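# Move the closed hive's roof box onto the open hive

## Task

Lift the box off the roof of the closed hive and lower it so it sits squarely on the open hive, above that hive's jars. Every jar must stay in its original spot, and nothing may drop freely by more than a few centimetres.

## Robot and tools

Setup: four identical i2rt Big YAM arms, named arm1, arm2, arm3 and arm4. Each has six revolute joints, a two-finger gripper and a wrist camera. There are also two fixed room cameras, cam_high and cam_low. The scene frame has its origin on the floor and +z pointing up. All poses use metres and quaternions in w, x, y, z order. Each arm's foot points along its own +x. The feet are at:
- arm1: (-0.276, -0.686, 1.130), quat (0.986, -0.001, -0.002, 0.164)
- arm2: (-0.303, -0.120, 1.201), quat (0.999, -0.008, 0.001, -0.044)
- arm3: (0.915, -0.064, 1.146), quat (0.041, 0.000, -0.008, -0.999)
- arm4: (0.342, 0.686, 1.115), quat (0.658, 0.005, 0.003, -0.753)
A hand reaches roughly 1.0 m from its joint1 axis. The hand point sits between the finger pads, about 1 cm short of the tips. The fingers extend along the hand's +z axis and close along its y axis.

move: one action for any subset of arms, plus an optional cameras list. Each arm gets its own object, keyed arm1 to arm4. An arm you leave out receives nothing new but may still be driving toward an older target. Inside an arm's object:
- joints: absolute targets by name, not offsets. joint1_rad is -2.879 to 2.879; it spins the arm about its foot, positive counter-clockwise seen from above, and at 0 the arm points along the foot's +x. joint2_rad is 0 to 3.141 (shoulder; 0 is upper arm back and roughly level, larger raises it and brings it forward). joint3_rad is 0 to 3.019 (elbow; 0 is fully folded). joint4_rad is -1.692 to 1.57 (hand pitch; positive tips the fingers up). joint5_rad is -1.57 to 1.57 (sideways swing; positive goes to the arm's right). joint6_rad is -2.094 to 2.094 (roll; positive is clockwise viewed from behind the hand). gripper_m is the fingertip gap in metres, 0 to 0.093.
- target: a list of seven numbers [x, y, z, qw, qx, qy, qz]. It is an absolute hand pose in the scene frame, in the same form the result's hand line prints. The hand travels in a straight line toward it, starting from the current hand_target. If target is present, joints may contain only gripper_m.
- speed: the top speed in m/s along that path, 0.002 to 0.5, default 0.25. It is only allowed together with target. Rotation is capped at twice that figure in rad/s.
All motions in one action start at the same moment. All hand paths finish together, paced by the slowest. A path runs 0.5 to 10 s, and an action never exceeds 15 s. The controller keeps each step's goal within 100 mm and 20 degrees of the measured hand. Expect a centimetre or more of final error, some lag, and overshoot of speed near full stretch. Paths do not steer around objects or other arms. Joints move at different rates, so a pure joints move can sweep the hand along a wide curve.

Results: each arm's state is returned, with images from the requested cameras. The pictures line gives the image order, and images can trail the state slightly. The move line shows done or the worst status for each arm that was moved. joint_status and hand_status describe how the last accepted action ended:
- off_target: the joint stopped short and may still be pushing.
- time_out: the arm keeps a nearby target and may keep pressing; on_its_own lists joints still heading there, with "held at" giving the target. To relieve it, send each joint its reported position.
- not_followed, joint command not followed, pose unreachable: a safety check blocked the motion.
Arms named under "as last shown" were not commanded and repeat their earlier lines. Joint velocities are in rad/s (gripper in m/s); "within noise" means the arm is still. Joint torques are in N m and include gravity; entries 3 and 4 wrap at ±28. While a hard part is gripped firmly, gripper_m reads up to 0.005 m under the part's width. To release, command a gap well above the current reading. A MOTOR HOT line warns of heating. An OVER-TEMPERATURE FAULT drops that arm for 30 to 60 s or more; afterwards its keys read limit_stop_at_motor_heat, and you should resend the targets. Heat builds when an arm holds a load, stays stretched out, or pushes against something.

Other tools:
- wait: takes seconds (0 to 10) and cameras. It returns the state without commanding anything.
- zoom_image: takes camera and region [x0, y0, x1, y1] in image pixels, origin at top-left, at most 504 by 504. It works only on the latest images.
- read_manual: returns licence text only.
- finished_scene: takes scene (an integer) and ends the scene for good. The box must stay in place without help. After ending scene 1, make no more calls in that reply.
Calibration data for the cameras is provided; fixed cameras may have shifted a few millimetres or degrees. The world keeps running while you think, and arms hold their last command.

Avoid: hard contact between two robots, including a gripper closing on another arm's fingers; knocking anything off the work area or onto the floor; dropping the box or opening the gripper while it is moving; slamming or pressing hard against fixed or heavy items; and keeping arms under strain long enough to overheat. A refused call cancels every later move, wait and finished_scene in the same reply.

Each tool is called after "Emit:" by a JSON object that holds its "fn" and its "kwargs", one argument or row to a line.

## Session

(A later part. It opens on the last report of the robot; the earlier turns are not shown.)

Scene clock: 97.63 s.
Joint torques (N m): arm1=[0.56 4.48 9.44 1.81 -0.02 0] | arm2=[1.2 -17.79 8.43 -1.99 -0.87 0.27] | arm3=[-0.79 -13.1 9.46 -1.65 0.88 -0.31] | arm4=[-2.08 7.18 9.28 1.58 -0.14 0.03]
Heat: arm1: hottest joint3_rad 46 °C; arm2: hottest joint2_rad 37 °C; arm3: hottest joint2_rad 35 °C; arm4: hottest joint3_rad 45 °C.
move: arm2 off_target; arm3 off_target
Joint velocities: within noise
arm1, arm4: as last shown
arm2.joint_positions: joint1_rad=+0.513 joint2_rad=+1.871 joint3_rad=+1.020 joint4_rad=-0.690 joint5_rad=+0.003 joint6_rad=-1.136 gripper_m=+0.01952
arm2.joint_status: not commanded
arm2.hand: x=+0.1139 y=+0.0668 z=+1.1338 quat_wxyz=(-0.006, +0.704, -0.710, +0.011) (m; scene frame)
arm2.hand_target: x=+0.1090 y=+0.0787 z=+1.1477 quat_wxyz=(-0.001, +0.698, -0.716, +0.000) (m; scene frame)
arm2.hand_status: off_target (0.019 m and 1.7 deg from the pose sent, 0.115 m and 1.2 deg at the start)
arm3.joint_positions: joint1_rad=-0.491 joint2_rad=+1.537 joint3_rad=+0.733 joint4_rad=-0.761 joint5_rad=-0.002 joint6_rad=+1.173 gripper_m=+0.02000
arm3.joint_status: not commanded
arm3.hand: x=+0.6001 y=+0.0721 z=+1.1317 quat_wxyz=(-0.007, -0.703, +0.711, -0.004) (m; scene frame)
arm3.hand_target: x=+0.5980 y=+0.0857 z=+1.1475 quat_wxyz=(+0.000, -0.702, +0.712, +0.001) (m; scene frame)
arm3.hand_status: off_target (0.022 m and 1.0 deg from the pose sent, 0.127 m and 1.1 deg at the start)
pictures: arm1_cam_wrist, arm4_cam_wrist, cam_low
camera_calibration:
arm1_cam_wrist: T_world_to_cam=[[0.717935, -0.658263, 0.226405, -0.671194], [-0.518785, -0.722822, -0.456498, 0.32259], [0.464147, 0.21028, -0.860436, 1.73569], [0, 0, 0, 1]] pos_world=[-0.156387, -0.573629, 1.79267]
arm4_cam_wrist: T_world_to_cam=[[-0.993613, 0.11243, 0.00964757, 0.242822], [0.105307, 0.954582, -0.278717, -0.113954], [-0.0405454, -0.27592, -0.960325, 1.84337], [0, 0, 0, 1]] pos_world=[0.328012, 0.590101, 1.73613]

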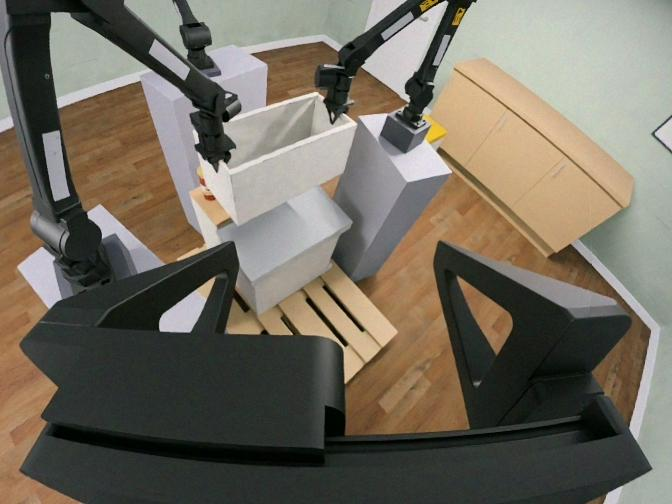

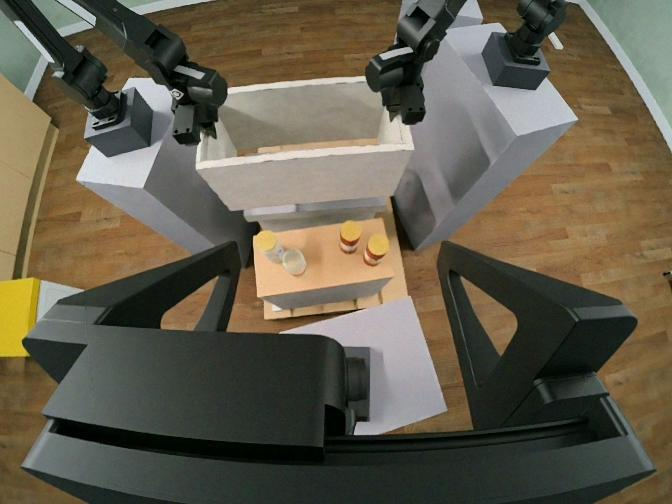

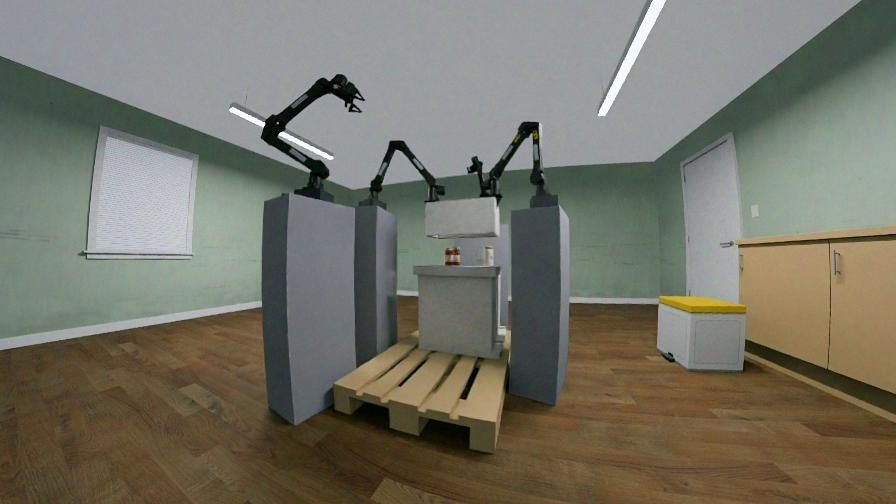

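Emit:
{"fn": "move", "kwargs": {
  "arm2": {"target": [0.107, 0.200, 1.15, 0, 0.703, -0.711, 0], "speed": 0.05},
  "arm3": {"target": [0.596, 0.216, 1.15, 0, 0.7075, -0.7065, 0], "speed": 0.05},
  "cameras": ["arm4_cam_wrist","arm2_cam_wrist","arm3_cam_wrist","arm1_cam_wrist","cam_low"]
}}

Emit:
{"fn": "zoom_image", "kwargs": {
  "camera": "arm4_cam_wrist",
  "region": [170, 80, 450, 330]
}}

Scene clock: 103.17 s.
Joint torques (N m): arm1=[0.5 4.37 9.44 1.8 -0.02 0] | arm2=[1.67 -21.25 9.99 -1.94 -1.27 0.33] | arm3=[-1.44 -17.03 10.65 -1.59 1.31 -0.36] | arm4=[-1.96 7.18 9.28 1.58 -0.12 0.05]
Heat: arm1: hottest joint3_rad 46 °C; arm2: hottest joint2_rad 37 °C; arm3: hottest joint2_rad 35 °C; arm4: hottest joint3_rad 45 °C.
move: arm2 off_target; arm3 off_target
Joint velocities: within noise
arm1, arm4: as last shown
arm2.joint_positions: joint1_rad=+0.721 joint2_rad=+1.989 joint3_rad=+1.210 joint4_rad=-0.778 joint5_rad=+0.014 joint6_rad=-0.942 gripper_m=+0.01952
arm2.joint_status: not commanded
arm2.hand: x=+0.1117 y=+0.1796 z=+1.1277 quat_wxyz=(+0.001, +0.709, -0.705, +0.012) (m; scene frame)
arm2.hand_target: x=+0.1067 y=+0.1993 z=+1.1495 quat_wxyz=(-0.001, +0.703, -0.711, +0.000) (m; scene frame)
arm2.hand_status: off_target (0.031 m and 1.7 deg from the pose sent, 0.134 m and 1.5 deg at the start)
arm3.joint_positions: joint1_rad=-0.763 joint2_rad=+1.699 joint3_rad=+0.932 joint4_rad=-0.814 joint5_rad=-0.014 joint6_rad=+0.885 gripper_m=+0.02000
arm3.joint_status: not commanded
arm3.hand: x=+0.5955 y=+0.1918 z=+1.1259 quat_wxyz=(-0.012, -0.709, +0.705, -0.012) (m; scene frame)
arm3.hand_target: x=+0.5964 y=+0.2151 z=+1.1495 quat_wxyz=(+0.000, -0.707, +0.707, +0.001) (m; scene frame)
arm3.hand_status: off_target (0.034 m and 2.0 deg from the pose sent, 0.145 m and 1.2 deg at the start)
pictures: arm1_cam_wrist, arm2_cam_wrist, arm3_cam_wrist, arm4_cam_wrist, cam_low
camera_calibration:
arm1_cam_wrist: T_world_to_cam=[[0.717935, -0.658263, 0.226405, -0.671194], [-0.518785, -0.722822, -0.456498, 0.32259], [0.464147, 0.21028, -0.860436, 1.73569], [0, 0, 0, 1]] pos_world=[-0.156387, -0.573629, 1.79267]
arm2_cam_wrist: T_world_to_cam=[[0.999457, -0.0268243, 0.0191459, -0.126361], [-0.0328786, -0.771764, 0.635058, -0.574556], [-0.0022588, -0.635343, -0.772227, 1.11324], [0, 0, 0, 1]] pos_world=[0.109916, 0.260475, 1.22697]
arm3_cam_wrist: T_world_to_cam=[[0.99992, 0.0101167, -0.00764426, -0.588088], [0.0126793, -0.791162, 0.611475, -0.540854], [0.000138268, -0.611523, -0.791227, 1.13402], [0, 0, 0, 1]] pos_world=[0.594742, 0.271525, 1.22349]
arm4_cam_wrist: T_world_to_cam=[[-0.993613, 0.11243, 0.00964757, 0.242822], [0.105307, 0.954582, -0.278717, -0.113954], [-0.0405454, -0.27592, -0.960325, 1.84337], [0, 0, 0, 1]] pos_world=[0.328012, 0.590101, 1.73613]

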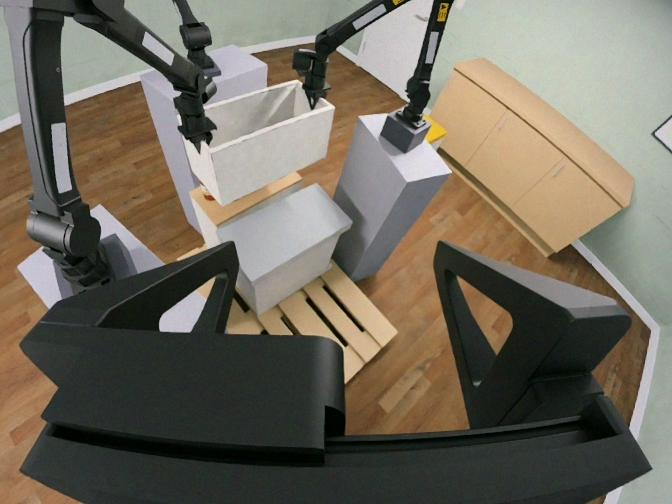

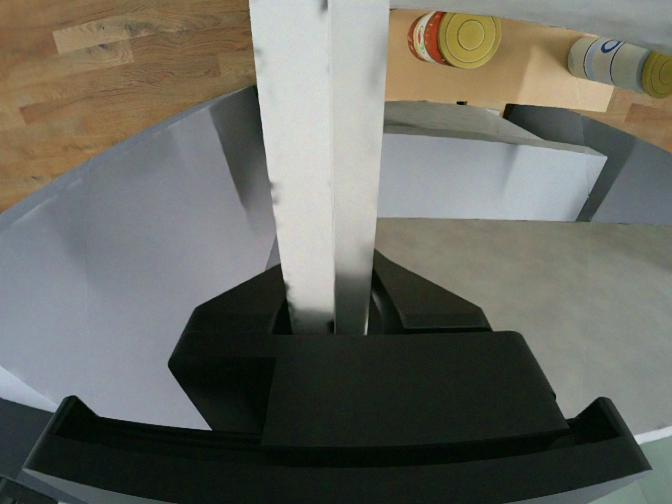

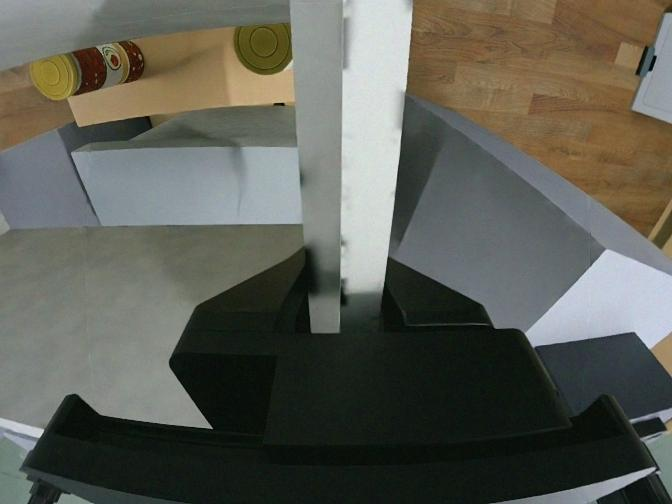

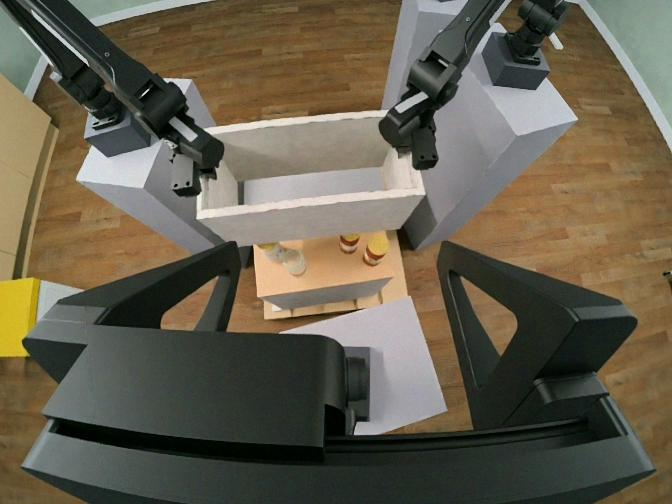

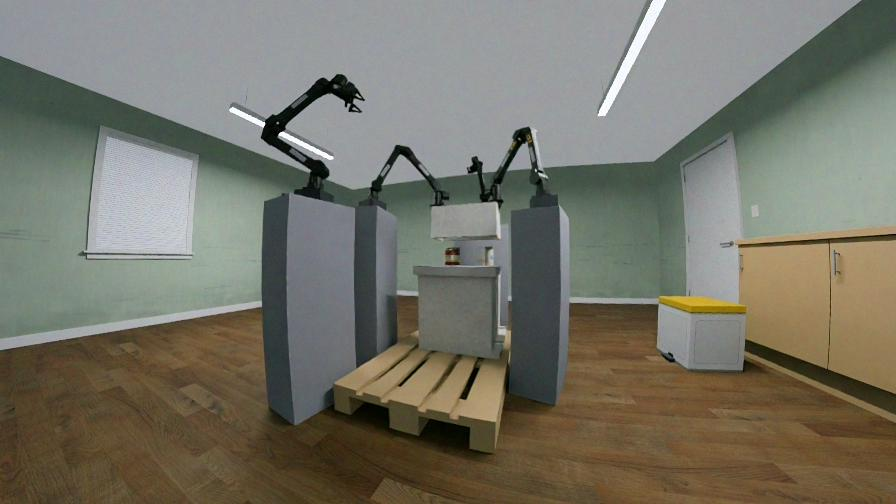

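Scaled by 1.800 from the camera's 672x504 image, which has a finer 960x720 frame.

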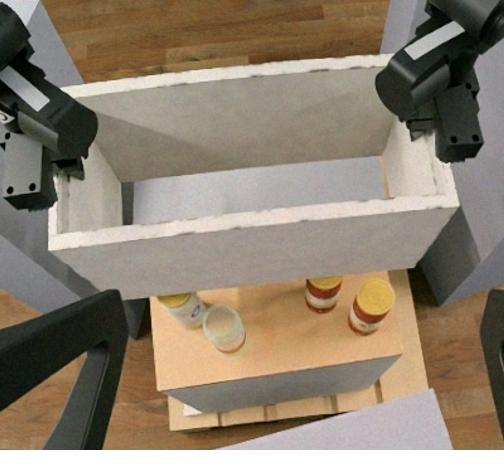

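Emit:
{"fn": "move", "kwargs": {
  "arm2": {"target": [0.104, 0.300, 1.155, 0, 0.712, -0.702, 0], "speed": 0.05},
  "arm3": {"target": [0.595, 0.331, 1.155, 0, 0.716, -0.698, 0], "speed": 0.05},
  "cameras": ["arm4_cam_wrist","arm2_cam_wrist","arm3_cam_wrist","arm1_cam_wrist","cam_low","cam_high"]
}}

Emit:
{"fn": "zoom_image", "kwargs": {
  "camera": "arm4_cam_wrist",
  "region": [170, 130, 450, 350]
}}

Emit:
{"fn": "zoom_image", "kwargs": {
  "camera": "arm1_cam_wrist",
  "region": [150, 50, 350, 230]
}}

Scene clock: 111.20 s.
Joint torques (N m): arm1=[0.44 4.42 9.44 1.8 -0.02 0] | arm2=[1.67 -23.82 11.62 -1.89 -1.53 0.34] | arm3=[-2.2 -21.48 12.19 -1.55 1.54 -0.38] | arm4=[-2.08 6.71 9.28 1.63 -0.12 0.04]
Heat: arm1: hottest joint3_rad 47 °C; arm2: hottest joint2_rad 39 °C; arm3: hottest joint3_rad 36 °C; arm4: hottest joint3_rad 45 °C.
move: arm2 off_target; arm3 off_target
Joint velocities: within noise
arm1, arm4: as last shown
arm2.joint_positions: joint1_rad=+0.857 joint2_rad=+2.116 joint3_rad=+1.429 joint4_rad=-0.891 joint5_rad=+0.021 joint6_rad=-0.831 gripper_m=+0.01952
arm2.joint_status: not commanded
arm2.hand: x=+0.1092 y=+0.2721 z=+1.1229 quat_wxyz=(+0.010, +0.717, -0.696, +0.015) (m; scene frame)
arm2.hand_target: x=+0.1034 y=+0.2989 z=+1.1545 quat_wxyz=(-0.001, +0.713, -0.702, +0.000) (m; scene frame)
arm2.hand_status: off_target (0.043 m and 2.3 deg from the pose sent, 0.124 m and 1.5 deg at the start)
arm3.joint_positions: joint1_rad=-0.928 joint2_rad=+1.875 joint3_rad=+1.183 joint4_rad=-0.911 joint5_rad=-0.021 joint6_rad=+0.692 gripper_m=+0.02000
arm3.joint_status: not commanded
arm3.hand: x=+0.5906 y=+0.2971 z=+1.1195 quat_wxyz=(-0.017, -0.718, +0.695, -0.022) (m; scene frame)
arm3.hand_target: x=+0.5960 y=+0.3293 z=+1.1546 quat_wxyz=(+0.001, -0.715, +0.699, +0.001) (m; scene frame)
arm3.hand_status: off_target (0.049 m and 3.2 deg from the pose sent, 0.142 m and 2.3 deg at the start)
pictures: arm1_cam_wrist, arm2_cam_wrist, arm3_cam_wrist, arm4_cam_wrist, cam_high, cam_low
camera_calibration:
arm1_cam_wrist: T_world_to_cam=[[0.717935, -0.658263, 0.226405, -0.671194], [-0.518785, -0.722822, -0.456498, 0.32259], [0.464147, 0.21028, -0.860436, 1.73569], [0, 0, 0, 1]] pos_world=[-0.156387, -0.573629, 1.79267]
arm2_cam_wrist: T_world_to_cam=[[0.999945, -0.00152739, 0.0103539, -0.118356], [-0.00787427, -0.761481, 0.648139, -0.520341], [0.00689433, -0.648185, -0.761451, 1.15863], [0, 0, 0, 1]] pos_world=[0.106264, 0.3546, 1.22072]
arm3_cam_wrist: T_world_to_cam=[[0.999327, 0.0365522, -0.00320934, -0.596783], [0.0304504, -0.777337, 0.628347, -0.48708], [0.0204727, -0.628021, -0.777927, 1.17138], [0, 0, 0, 1]] pos_world=[0.587232, 0.378838, 1.21538]
arm4_cam_wrist: T_world_to_cam=[[-0.993613, 0.11243, 0.00964757, 0.242822], [0.105307, 0.954582, -0.278717, -0.113954], [-0.0405454, -0.27592, -0.960325, 1.84337], [0, 0, 0, 1]] pos_world=[0.328012, 0.590101, 1.73613]

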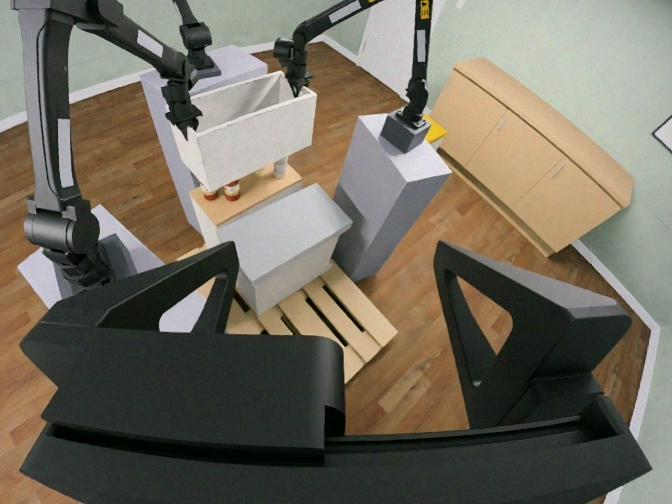

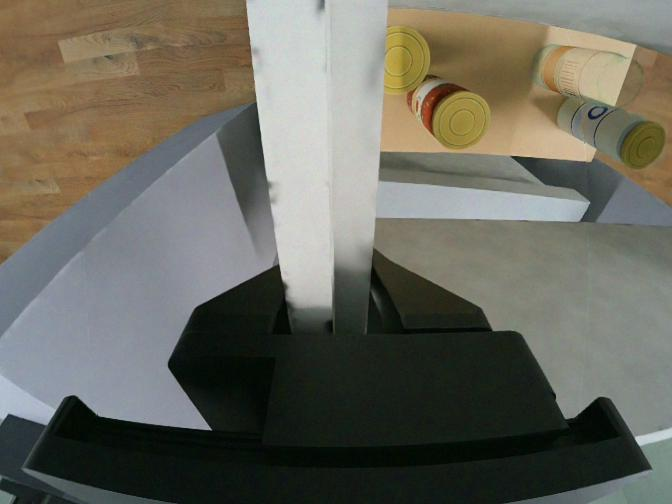

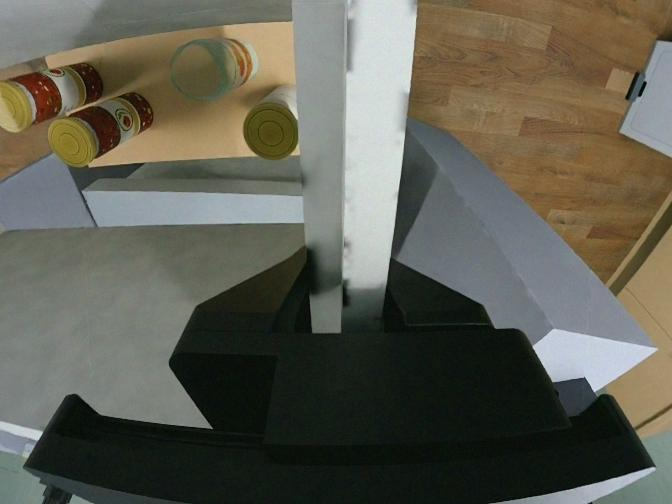

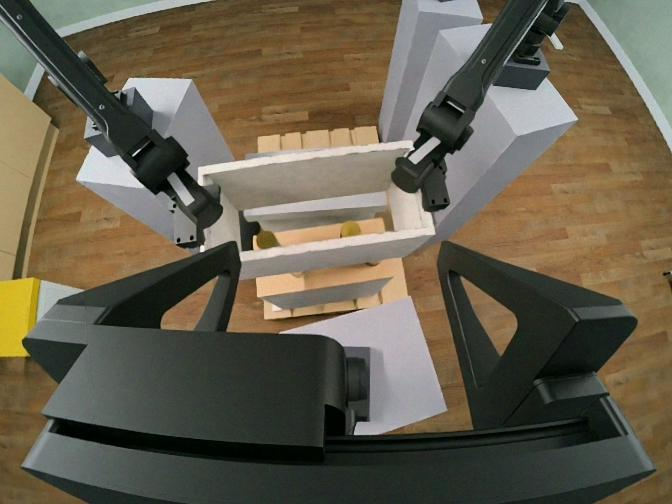

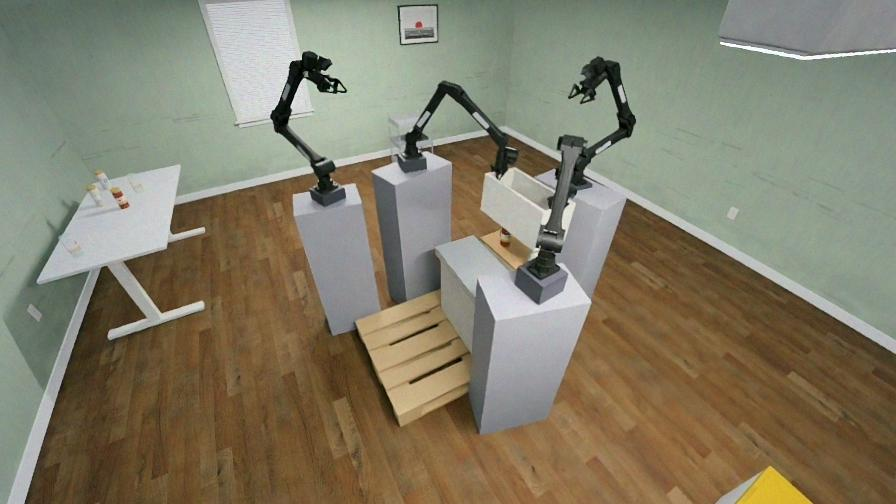

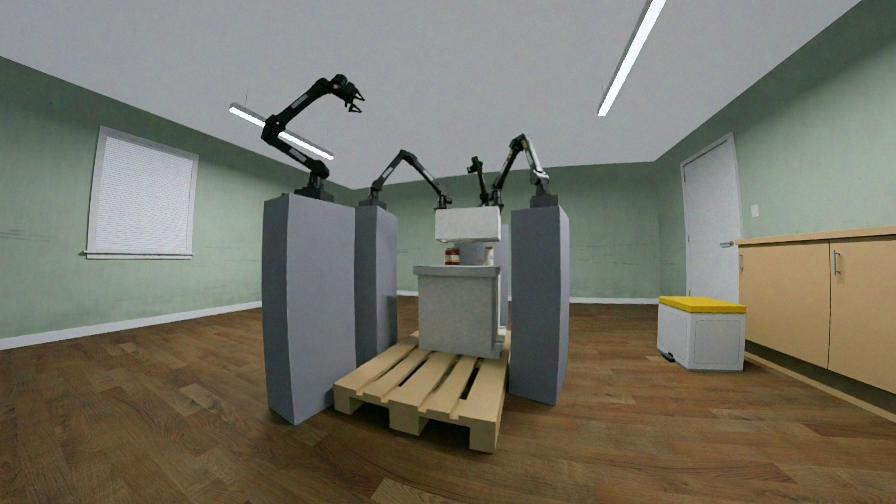

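Scaled by 1.800 from the camera's 672x504 image, which has a finer 960x720 frame.

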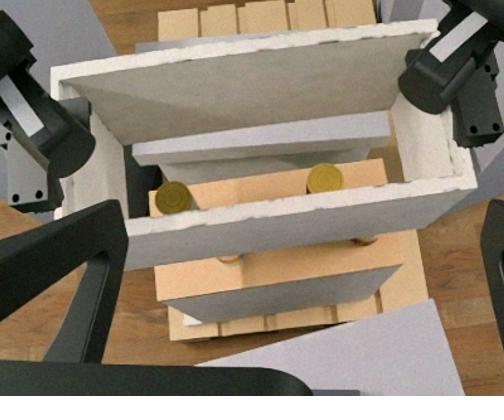

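Scaled by 2.520 from the camera's 672x504 image, which has a finer 960x720 frame.

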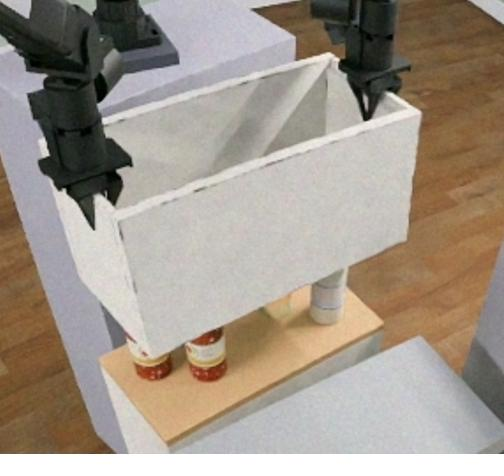

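Emit:
{"fn": "move", "kwargs": {
  "arm2": {"target": [0.103, 0.303, 1.100, -0.014, 0.712, -0.702, -0.014], "speed": 0.04},
  "arm3": {"target": [0.596, 0.334, 1.103, -0.020, 0.716, -0.698, -0.020], "speed": 0.04},
  "cameras": ["arm4_cam_wrist","arm2_cam_wrist","arm3_cam_wrist","arm1_cam_wrist","cam_low","cam_high"]
}}

Emit:
{"fn": "zoom_image", "kwargs": {
  "camera": "arm4_cam_wrist",
  "region": [170, 130, 450, 350]
}}

Emit:
{"fn": "zoom_image", "kwargs": {
  "camera": "arm1_cam_wrist",
  "region": [150, 50, 350, 230]
}}

Scene clock: 126.57 s.
Joint torques (N m): arm1=[0.56 4.37 9.46 1.78 -0.02 0] | arm2=[1.61 -24.41 8.35 -0.08 -1.55 0.3] | arm3=[-1.55 -22.89 8.12 -0.18 1.69 -0.3] | arm4=[-1.79 6.83 9.24 1.47 -0.16 0.04]
Heat: arm1: hottest joint3_rad 47 °C; arm2: hottest joint2_rad 42 °C; arm3: hottest joint2_rad 37 °C; arm4: hottest joint3_rad 45 °C.
move: arm2 off_target; arm3 off_target
Joint velocities: within noise
arm1, arm4: as last shown
arm2.joint_positions: joint1_rad=+0.861 joint2_rad=+2.197 joint3_rad=+1.430 joint4_rad=-0.789 joint5_rad=-0.007 joint6_rad=-0.830 gripper_m=+0.01952
arm2.joint_status: not commanded
arm2.hand: x=+0.1091 y=+0.2817 z=+1.0780 quat_wxyz=(-0.001, +0.719, -0.695, +0.001) (m; scene frame)
arm2.hand_target: x=+0.1028 y=+0.3025 z=+1.0997 quat_wxyz=(-0.014, +0.712, -0.702, -0.014) (m; scene frame)
arm2.hand_status: off_target (0.031 m and 2.5 deg from the pose sent, 0.039 m and 4.4 deg at the start)
arm3.joint_positions: joint1_rad=-0.928 joint2_rad=+1.954 joint3_rad=+1.159 joint4_rad=-0.770 joint5_rad=+0.010 joint6_rad=+0.689 gripper_m=+0.02000
arm3.joint_status: not commanded
arm3.hand: x=+0.5888 y=+0.3068 z=+1.0750 quat_wxyz=(+0.000, -0.720, +0.694, -0.004) (m; scene frame)
arm3.hand_target: x=+0.5963 y=+0.3331 z=+1.1025 quat_wxyz=(+0.021, -0.715, +0.698, +0.020) (m; scene frame)
arm3.hand_status: off_target (0.040 m and 3.6 deg from the pose sent, 0.041 m and 6.4 deg at the start)
pictures: arm1_cam_wrist, arm2_cam_wrist, arm3_cam_wrist, arm4_cam_wrist, cam_high, cam_low
camera_calibration:
arm1_cam_wrist: T_world_to_cam=[[0.717935, -0.658263, 0.226405, -0.671194], [-0.518785, -0.722822, -0.456498, 0.32259], [0.464147, 0.21028, -0.860436, 1.73569], [0, 0, 0, 1]] pos_world=[-0.156387, -0.573629, 1.79267]
arm2_cam_wrist: T_world_to_cam=[[0.999985, 0.00120653, 0.00535192, -0.113105], [-0.00237742, -0.783866, 0.620926, -0.44886], [0.00494436, -0.620929, -0.783851, 1.14741], [0, 0, 0, 1]] pos_world=[0.106363, 0.360752, 1.17871]
arm3_cam_wrist: T_world_to_cam=[[0.999158, 0.0409201, -0.00303409, -0.596876], [0.0348535, -0.807353, 0.589039, -0.402619], [0.021654, -0.588649, -0.808099, 1.16254], [0, 0, 0, 1]] pos_world=[0.585232, 0.383698, 1.1748]
arm4_cam_wrist: T_world_to_cam=[[-0.993613, 0.11243, 0.00964757, 0.242822], [0.105307, 0.954582, -0.278717, -0.113954], [-0.0405454, -0.27592, -0.960325, 1.84337], [0, 0, 0, 1]] pos_world=[0.328012, 0.590101, 1.73613]

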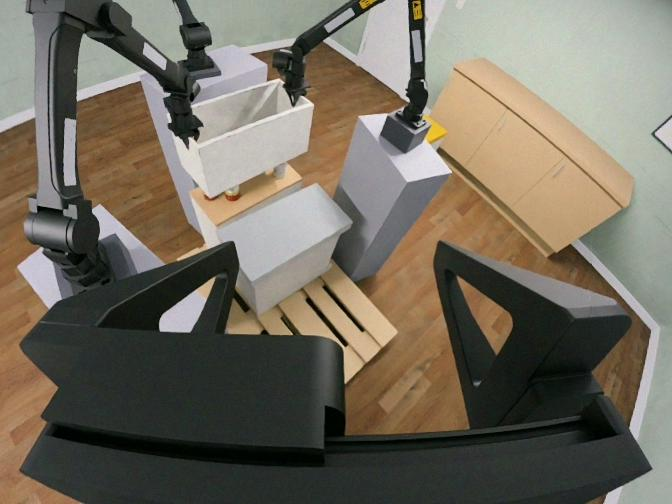

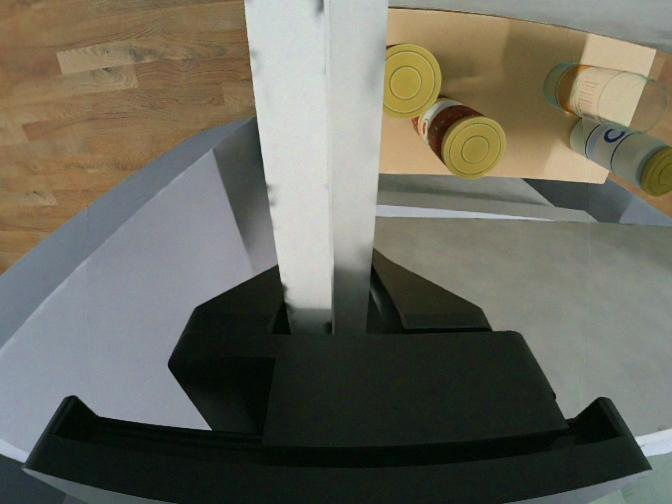

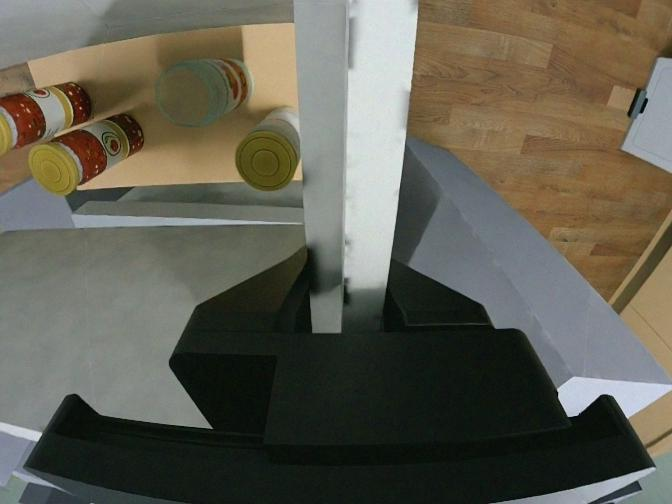

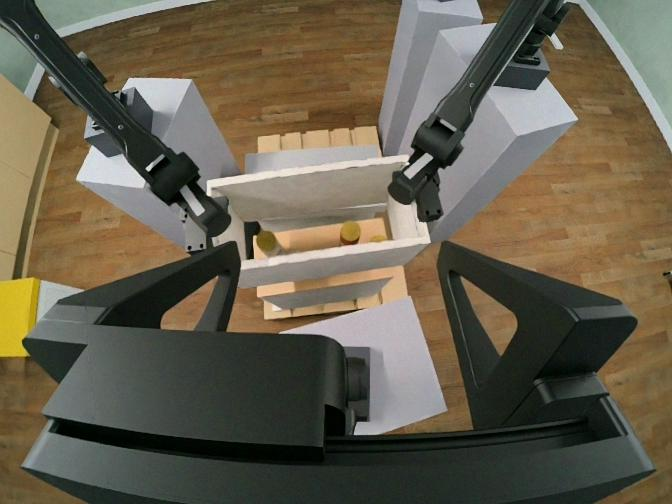

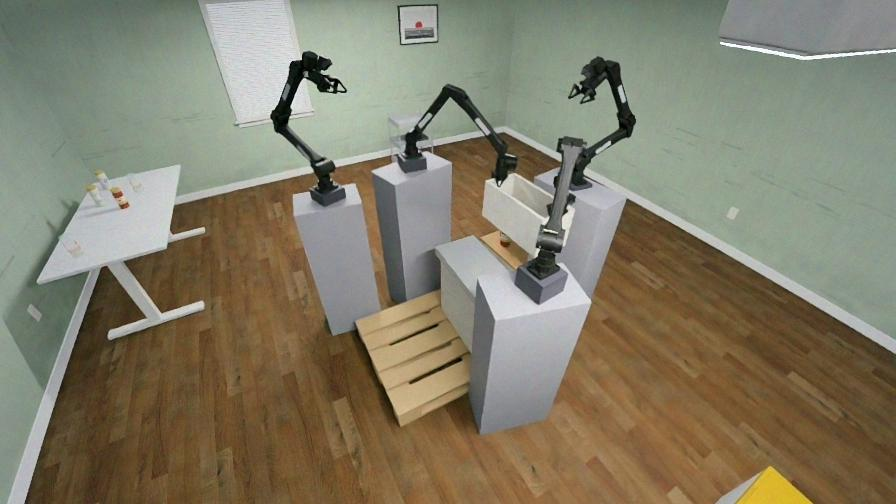

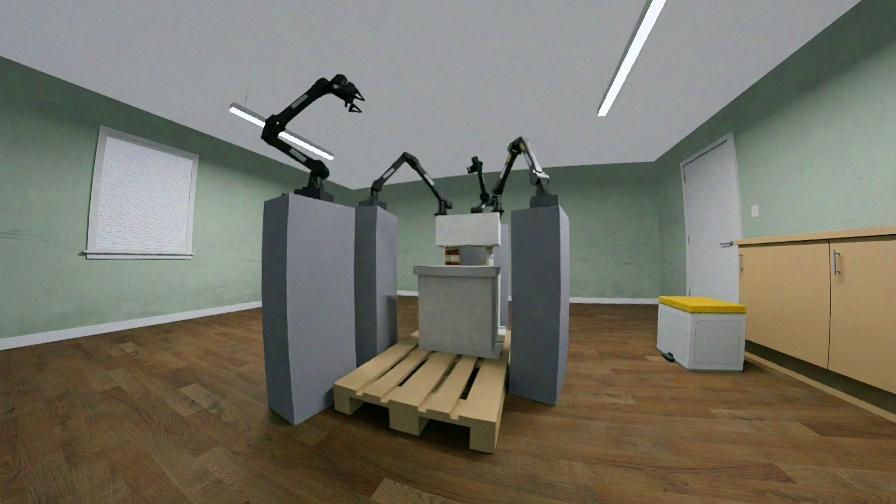

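Scaled by 1.800 from the camera's 672x504 image, which has a finer 960x720 frame.

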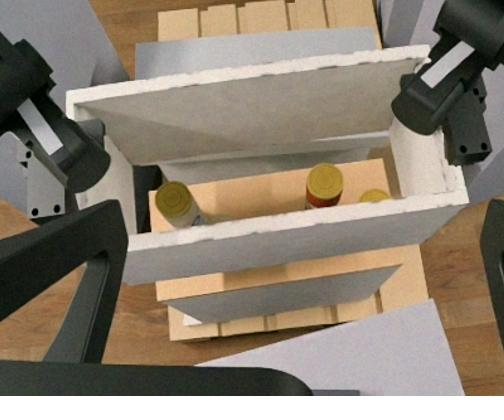

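Scaled by 2.520 from the camera's 672x504 image, which has a finer 960x720 frame.

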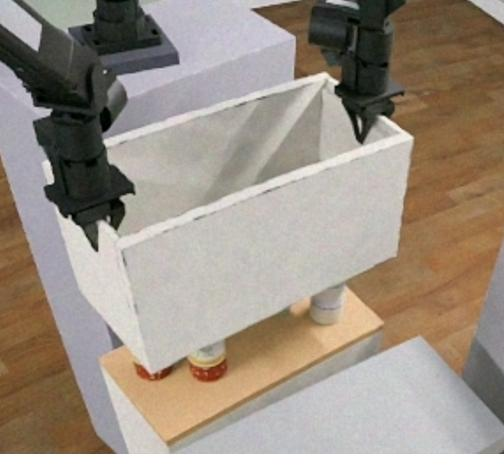

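Emit:
{"fn": "move", "kwargs": {

}}

Emit:
{"fn": "zoom_image", "kwargs": {
  "camera": "arm4_cam_wrist",
  "region": [170, 130, 450, 350]
}}

Emit:
{"fn": "zoom_image", "kwargs": {
  "camera": "arm1_cam_wrist",
  "region": [170, 150, 450, 370]
}}

Scene clock: 134.30 s.
Joint torques (N m): arm1=[0.5 4.42 9.46 1.78 -0.02 0] | arm2=[1.38 -24.59 8.32 -0.1 -1.55 0.29] | arm3=[-1.49 -22.89 8.1 -0.13 1.73 -0.3] | arm4=[-2.43 6.95 9.35 1.5 -0.14 0]
Heat: arm1: hottest joint3_rad 47 °C; arm2: hottest joint2_rad 41 °C; arm3: hottest joint2_rad 38 °C; arm4: hottest joint3_rad 45 °C.
Joint velocities: within noise
arm1.joint_positions: joint1_rad=+0.165 joint2_rad=+0.548 joint3_rad=+1.345 joint4_rad=-1.232 joint5_rad=-0.217 joint6_rad=-0.340 gripper_m=+0.09396
arm1.joint_status: not commanded
arm1.hand: x=-0.1000 y=-0.5475 z=+1.6867 quat_wxyz=(-0.528, +0.393, -0.741, -0.131) (m; scene frame)
arm1.hand_target: x=-0.1029 y=-0.5491 z=+1.6986 quat_wxyz=(-0.539, +0.391, -0.734, -0.131) (m; scene frame)
arm1.hand_status: not commanded
arm2.joint_positions: joint1_rad=+0.861 joint2_rad=+2.197 joint3_rad=+1.430 joint4_rad=-0.789 joint5_rad=-0.007 joint6_rad=-0.830 gripper_m=+0.01952
arm2.joint_status: not commanded
arm2.hand: x=+0.1092 y=+0.2818 z=+1.0780 quat_wxyz=(-0.001, +0.719, -0.695, +0.001) (m; scene frame)
arm2.hand_target: x=+0.1029 y=+0.3026 z=+1.0997 quat_wxyz=(-0.014, +0.712, -0.701, -0.014) (m; scene frame)
arm2.hand_status: off_target (0.031 m and 2.5 deg from the pose sent, 0.039 m and 4.4 deg at the start)
arm3.joint_positions: joint1_rad=-0.928 joint2_rad=+1.954 joint3_rad=+1.159 joint4_rad=-0.770 joint5_rad=+0.010 joint6_rad=+0.689 gripper_m=+0.02000
arm3.joint_status: not commanded
arm3.hand: x=+0.5888 y=+0.3068 z=+1.0750 quat_wxyz=(+0.000, -0.720, +0.694, -0.004) (m; scene frame)
arm3.hand_target: x=+0.5963 y=+0.3331 z=+1.1025 quat_wxyz=(+0.021, -0.715, +0.698, +0.020) (m; scene frame)
arm3.hand_status: off_target (0.040 m and 3.6 deg from the pose sent, 0.041 m and 6.4 deg at the start)
arm4.joint_positions: joint1_rad=+0.009 joint2_rad=+0.414 joint3_rad=+1.357 joint4_rad=-1.610 joint5_rad=+0.003 joint6_rad=-0.007 gripper_m=+0.09396
arm4.joint_status: not commanded
arm4.hand: x=+0.3244 y=+0.5607 z=+1.6147 quat_wxyz=(-0.285, -0.675, -0.598, +0.325) (m; scene frame)
arm4.hand_target: x=+0.3240 y=+0.5632 z=+1.6209 quat_wxyz=(-0.287, -0.678, -0.592, +0.326) (m; scene frame)
arm4.hand_status: not commanded
pictures: arm1_cam_wrist, arm2_cam_wrist, arm3_cam_wrist, arm4_cam_wrist, cam_high, cam_low
camera_calibration:
arm1_cam_wrist: T_world_to_cam=[[0.717935, -0.658263, 0.226405, -0.671194], [-0.518785, -0.722822, -0.456498, 0.32259], [0.464147, 0.21028, -0.860436, 1.73569], [0, 0, 0, 1]] pos_world=[-0.156387, -0.573629, 1.79267]
arm2_cam_wrist: T_world_to_cam=[[0.999983, 0.00116118, 0.00563124, -0.113518], [-0.00258526, -0.784005, 0.620749, -0.448642], [0.00513572, -0.620753, -0.783989, 1.14757], [0, 0, 0, 1]] pos_world=[0.106463, 0.360751, 1.17881]
arm3_cam_wrist: T_world_to_cam=[[0.999158, 0.0409201, -0.00303409, -0.596876], [0.0348535, -0.807353, 0.589039, -0.402619], [0.021654, -0.588649, -0.808099, 1.16254], [0, 0, 0, 1]] pos_world=[0.585232, 0.383698, 1.1748]
arm4_cam_wrist: T_world_to_cam=[[-0.993613, 0.11243, 0.00964757, 0.242822], [0.105307, 0.954582, -0.278717, -0.113954], [-0.0405454, -0.27592, -0.960325, 1.84337], [0, 0, 0, 1]] pos_world=[0.328012, 0.590101, 1.73613]

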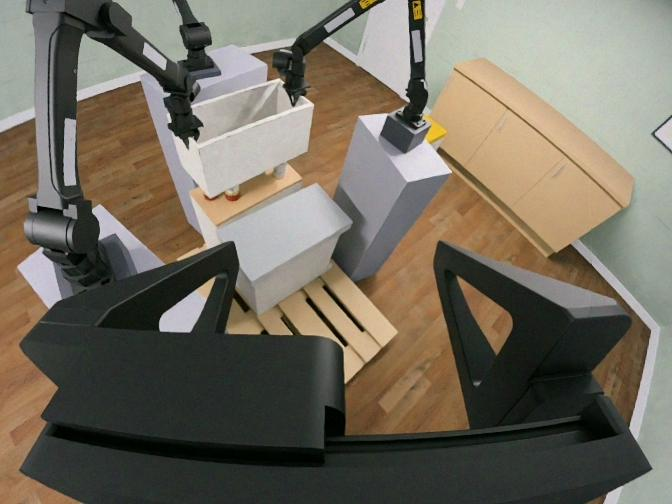

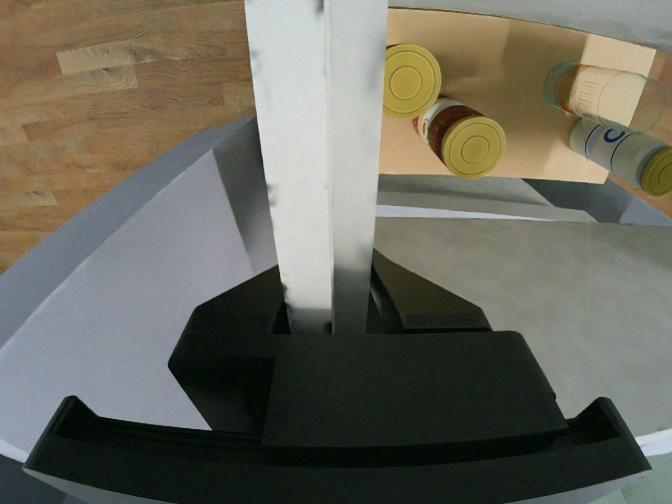

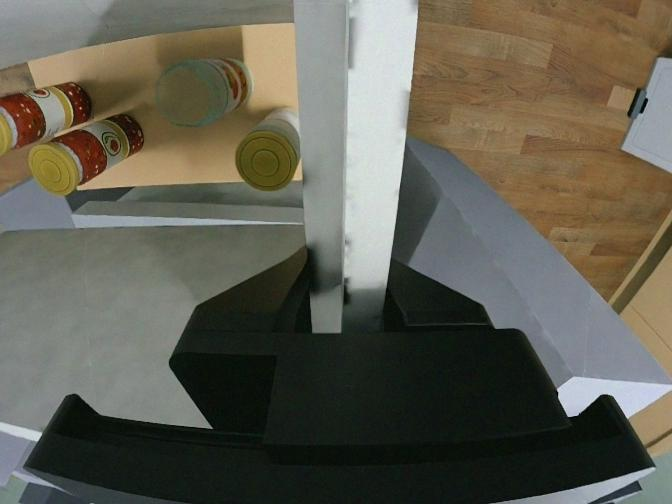

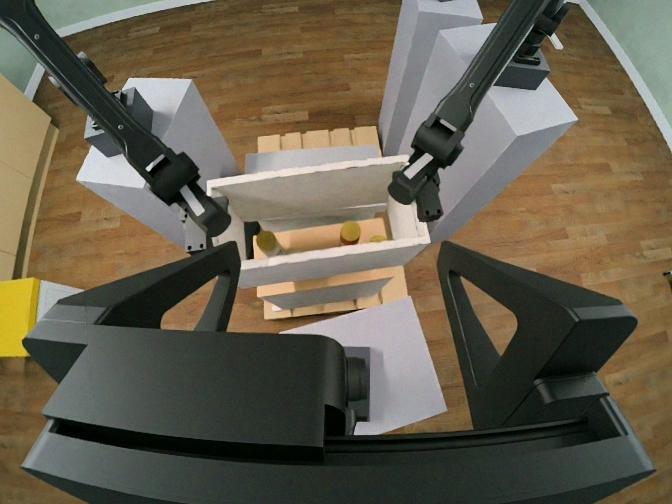

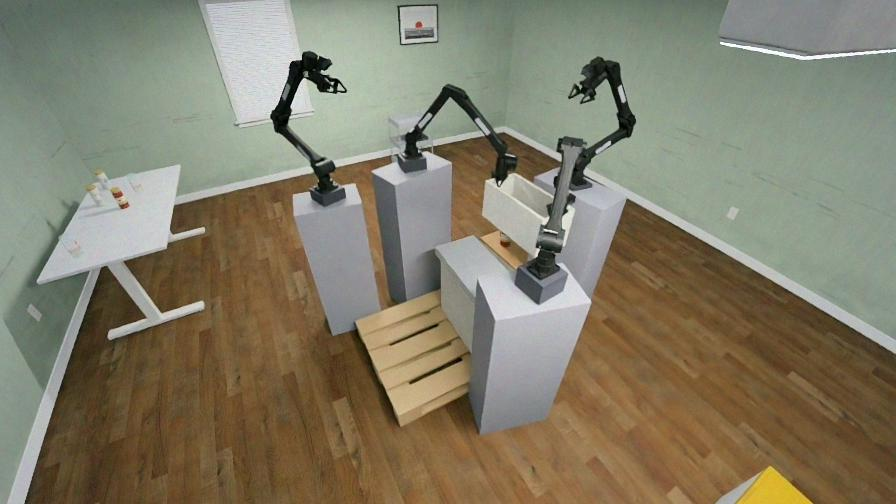

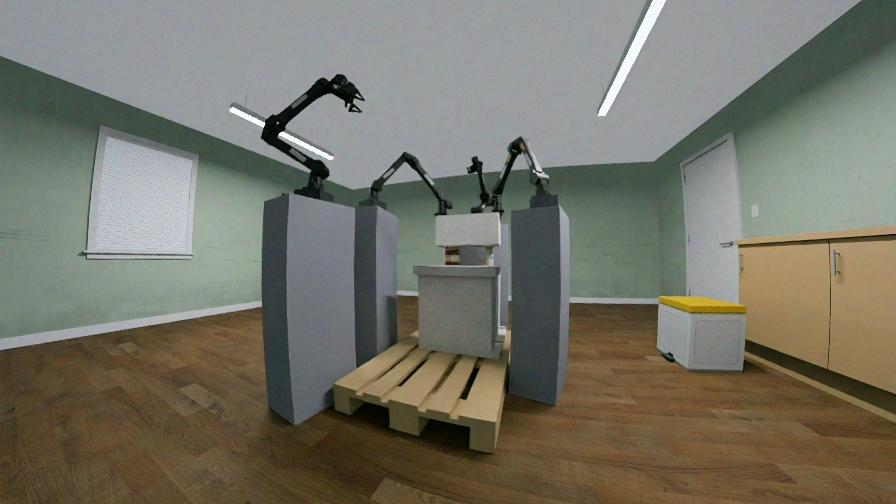

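Scaled by 1.800 from the camera's 672x504 image, which has a finer 960x720 frame.

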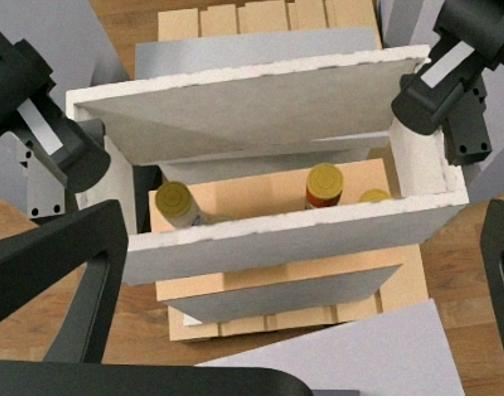

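Scaled by 1.800 from the camera's 672x504 image, which has a finer 960x720 frame.

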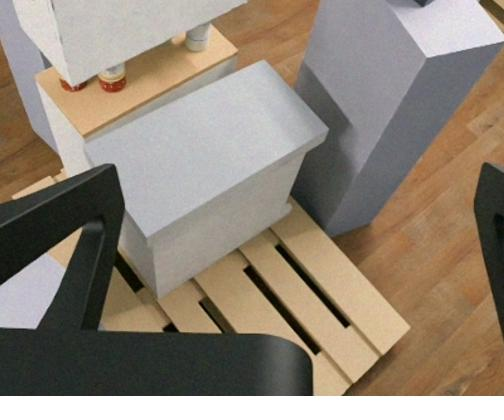

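Emit:
{"fn": "zoom_image", "kwargs": {
  "camera": "arm4_cam_wrist",
  "region": [370, 220, 440, 290]
}}

Emit:
{"fn": "zoom_image", "kwargs": {
  "camera": "arm4_cam_wrist",
  "region": [215, 240, 285, 310]
}}

Scaled by 7.200 from the camera's 672x504 image, which has a finer 960x720 frame.

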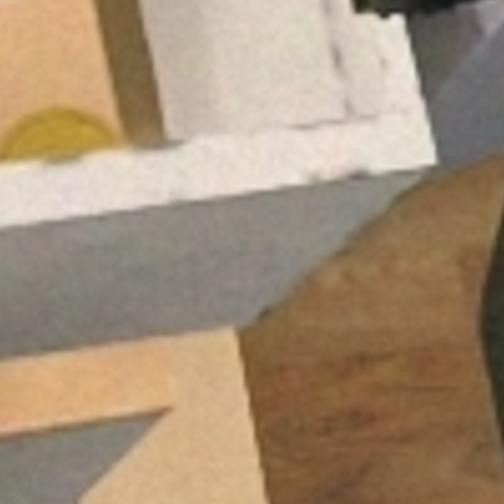

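Scaled by 7.200 from the camera's 672x504 image, which has a finer 960x720 frame.

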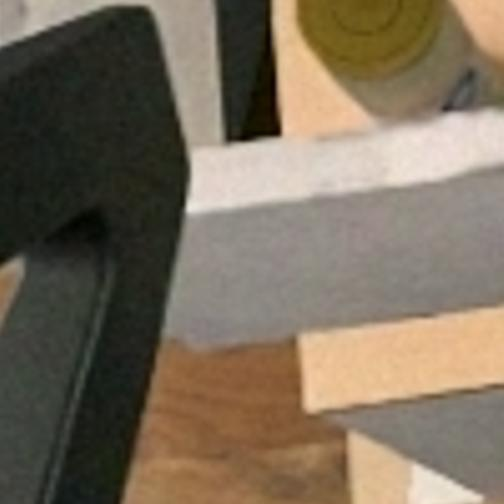

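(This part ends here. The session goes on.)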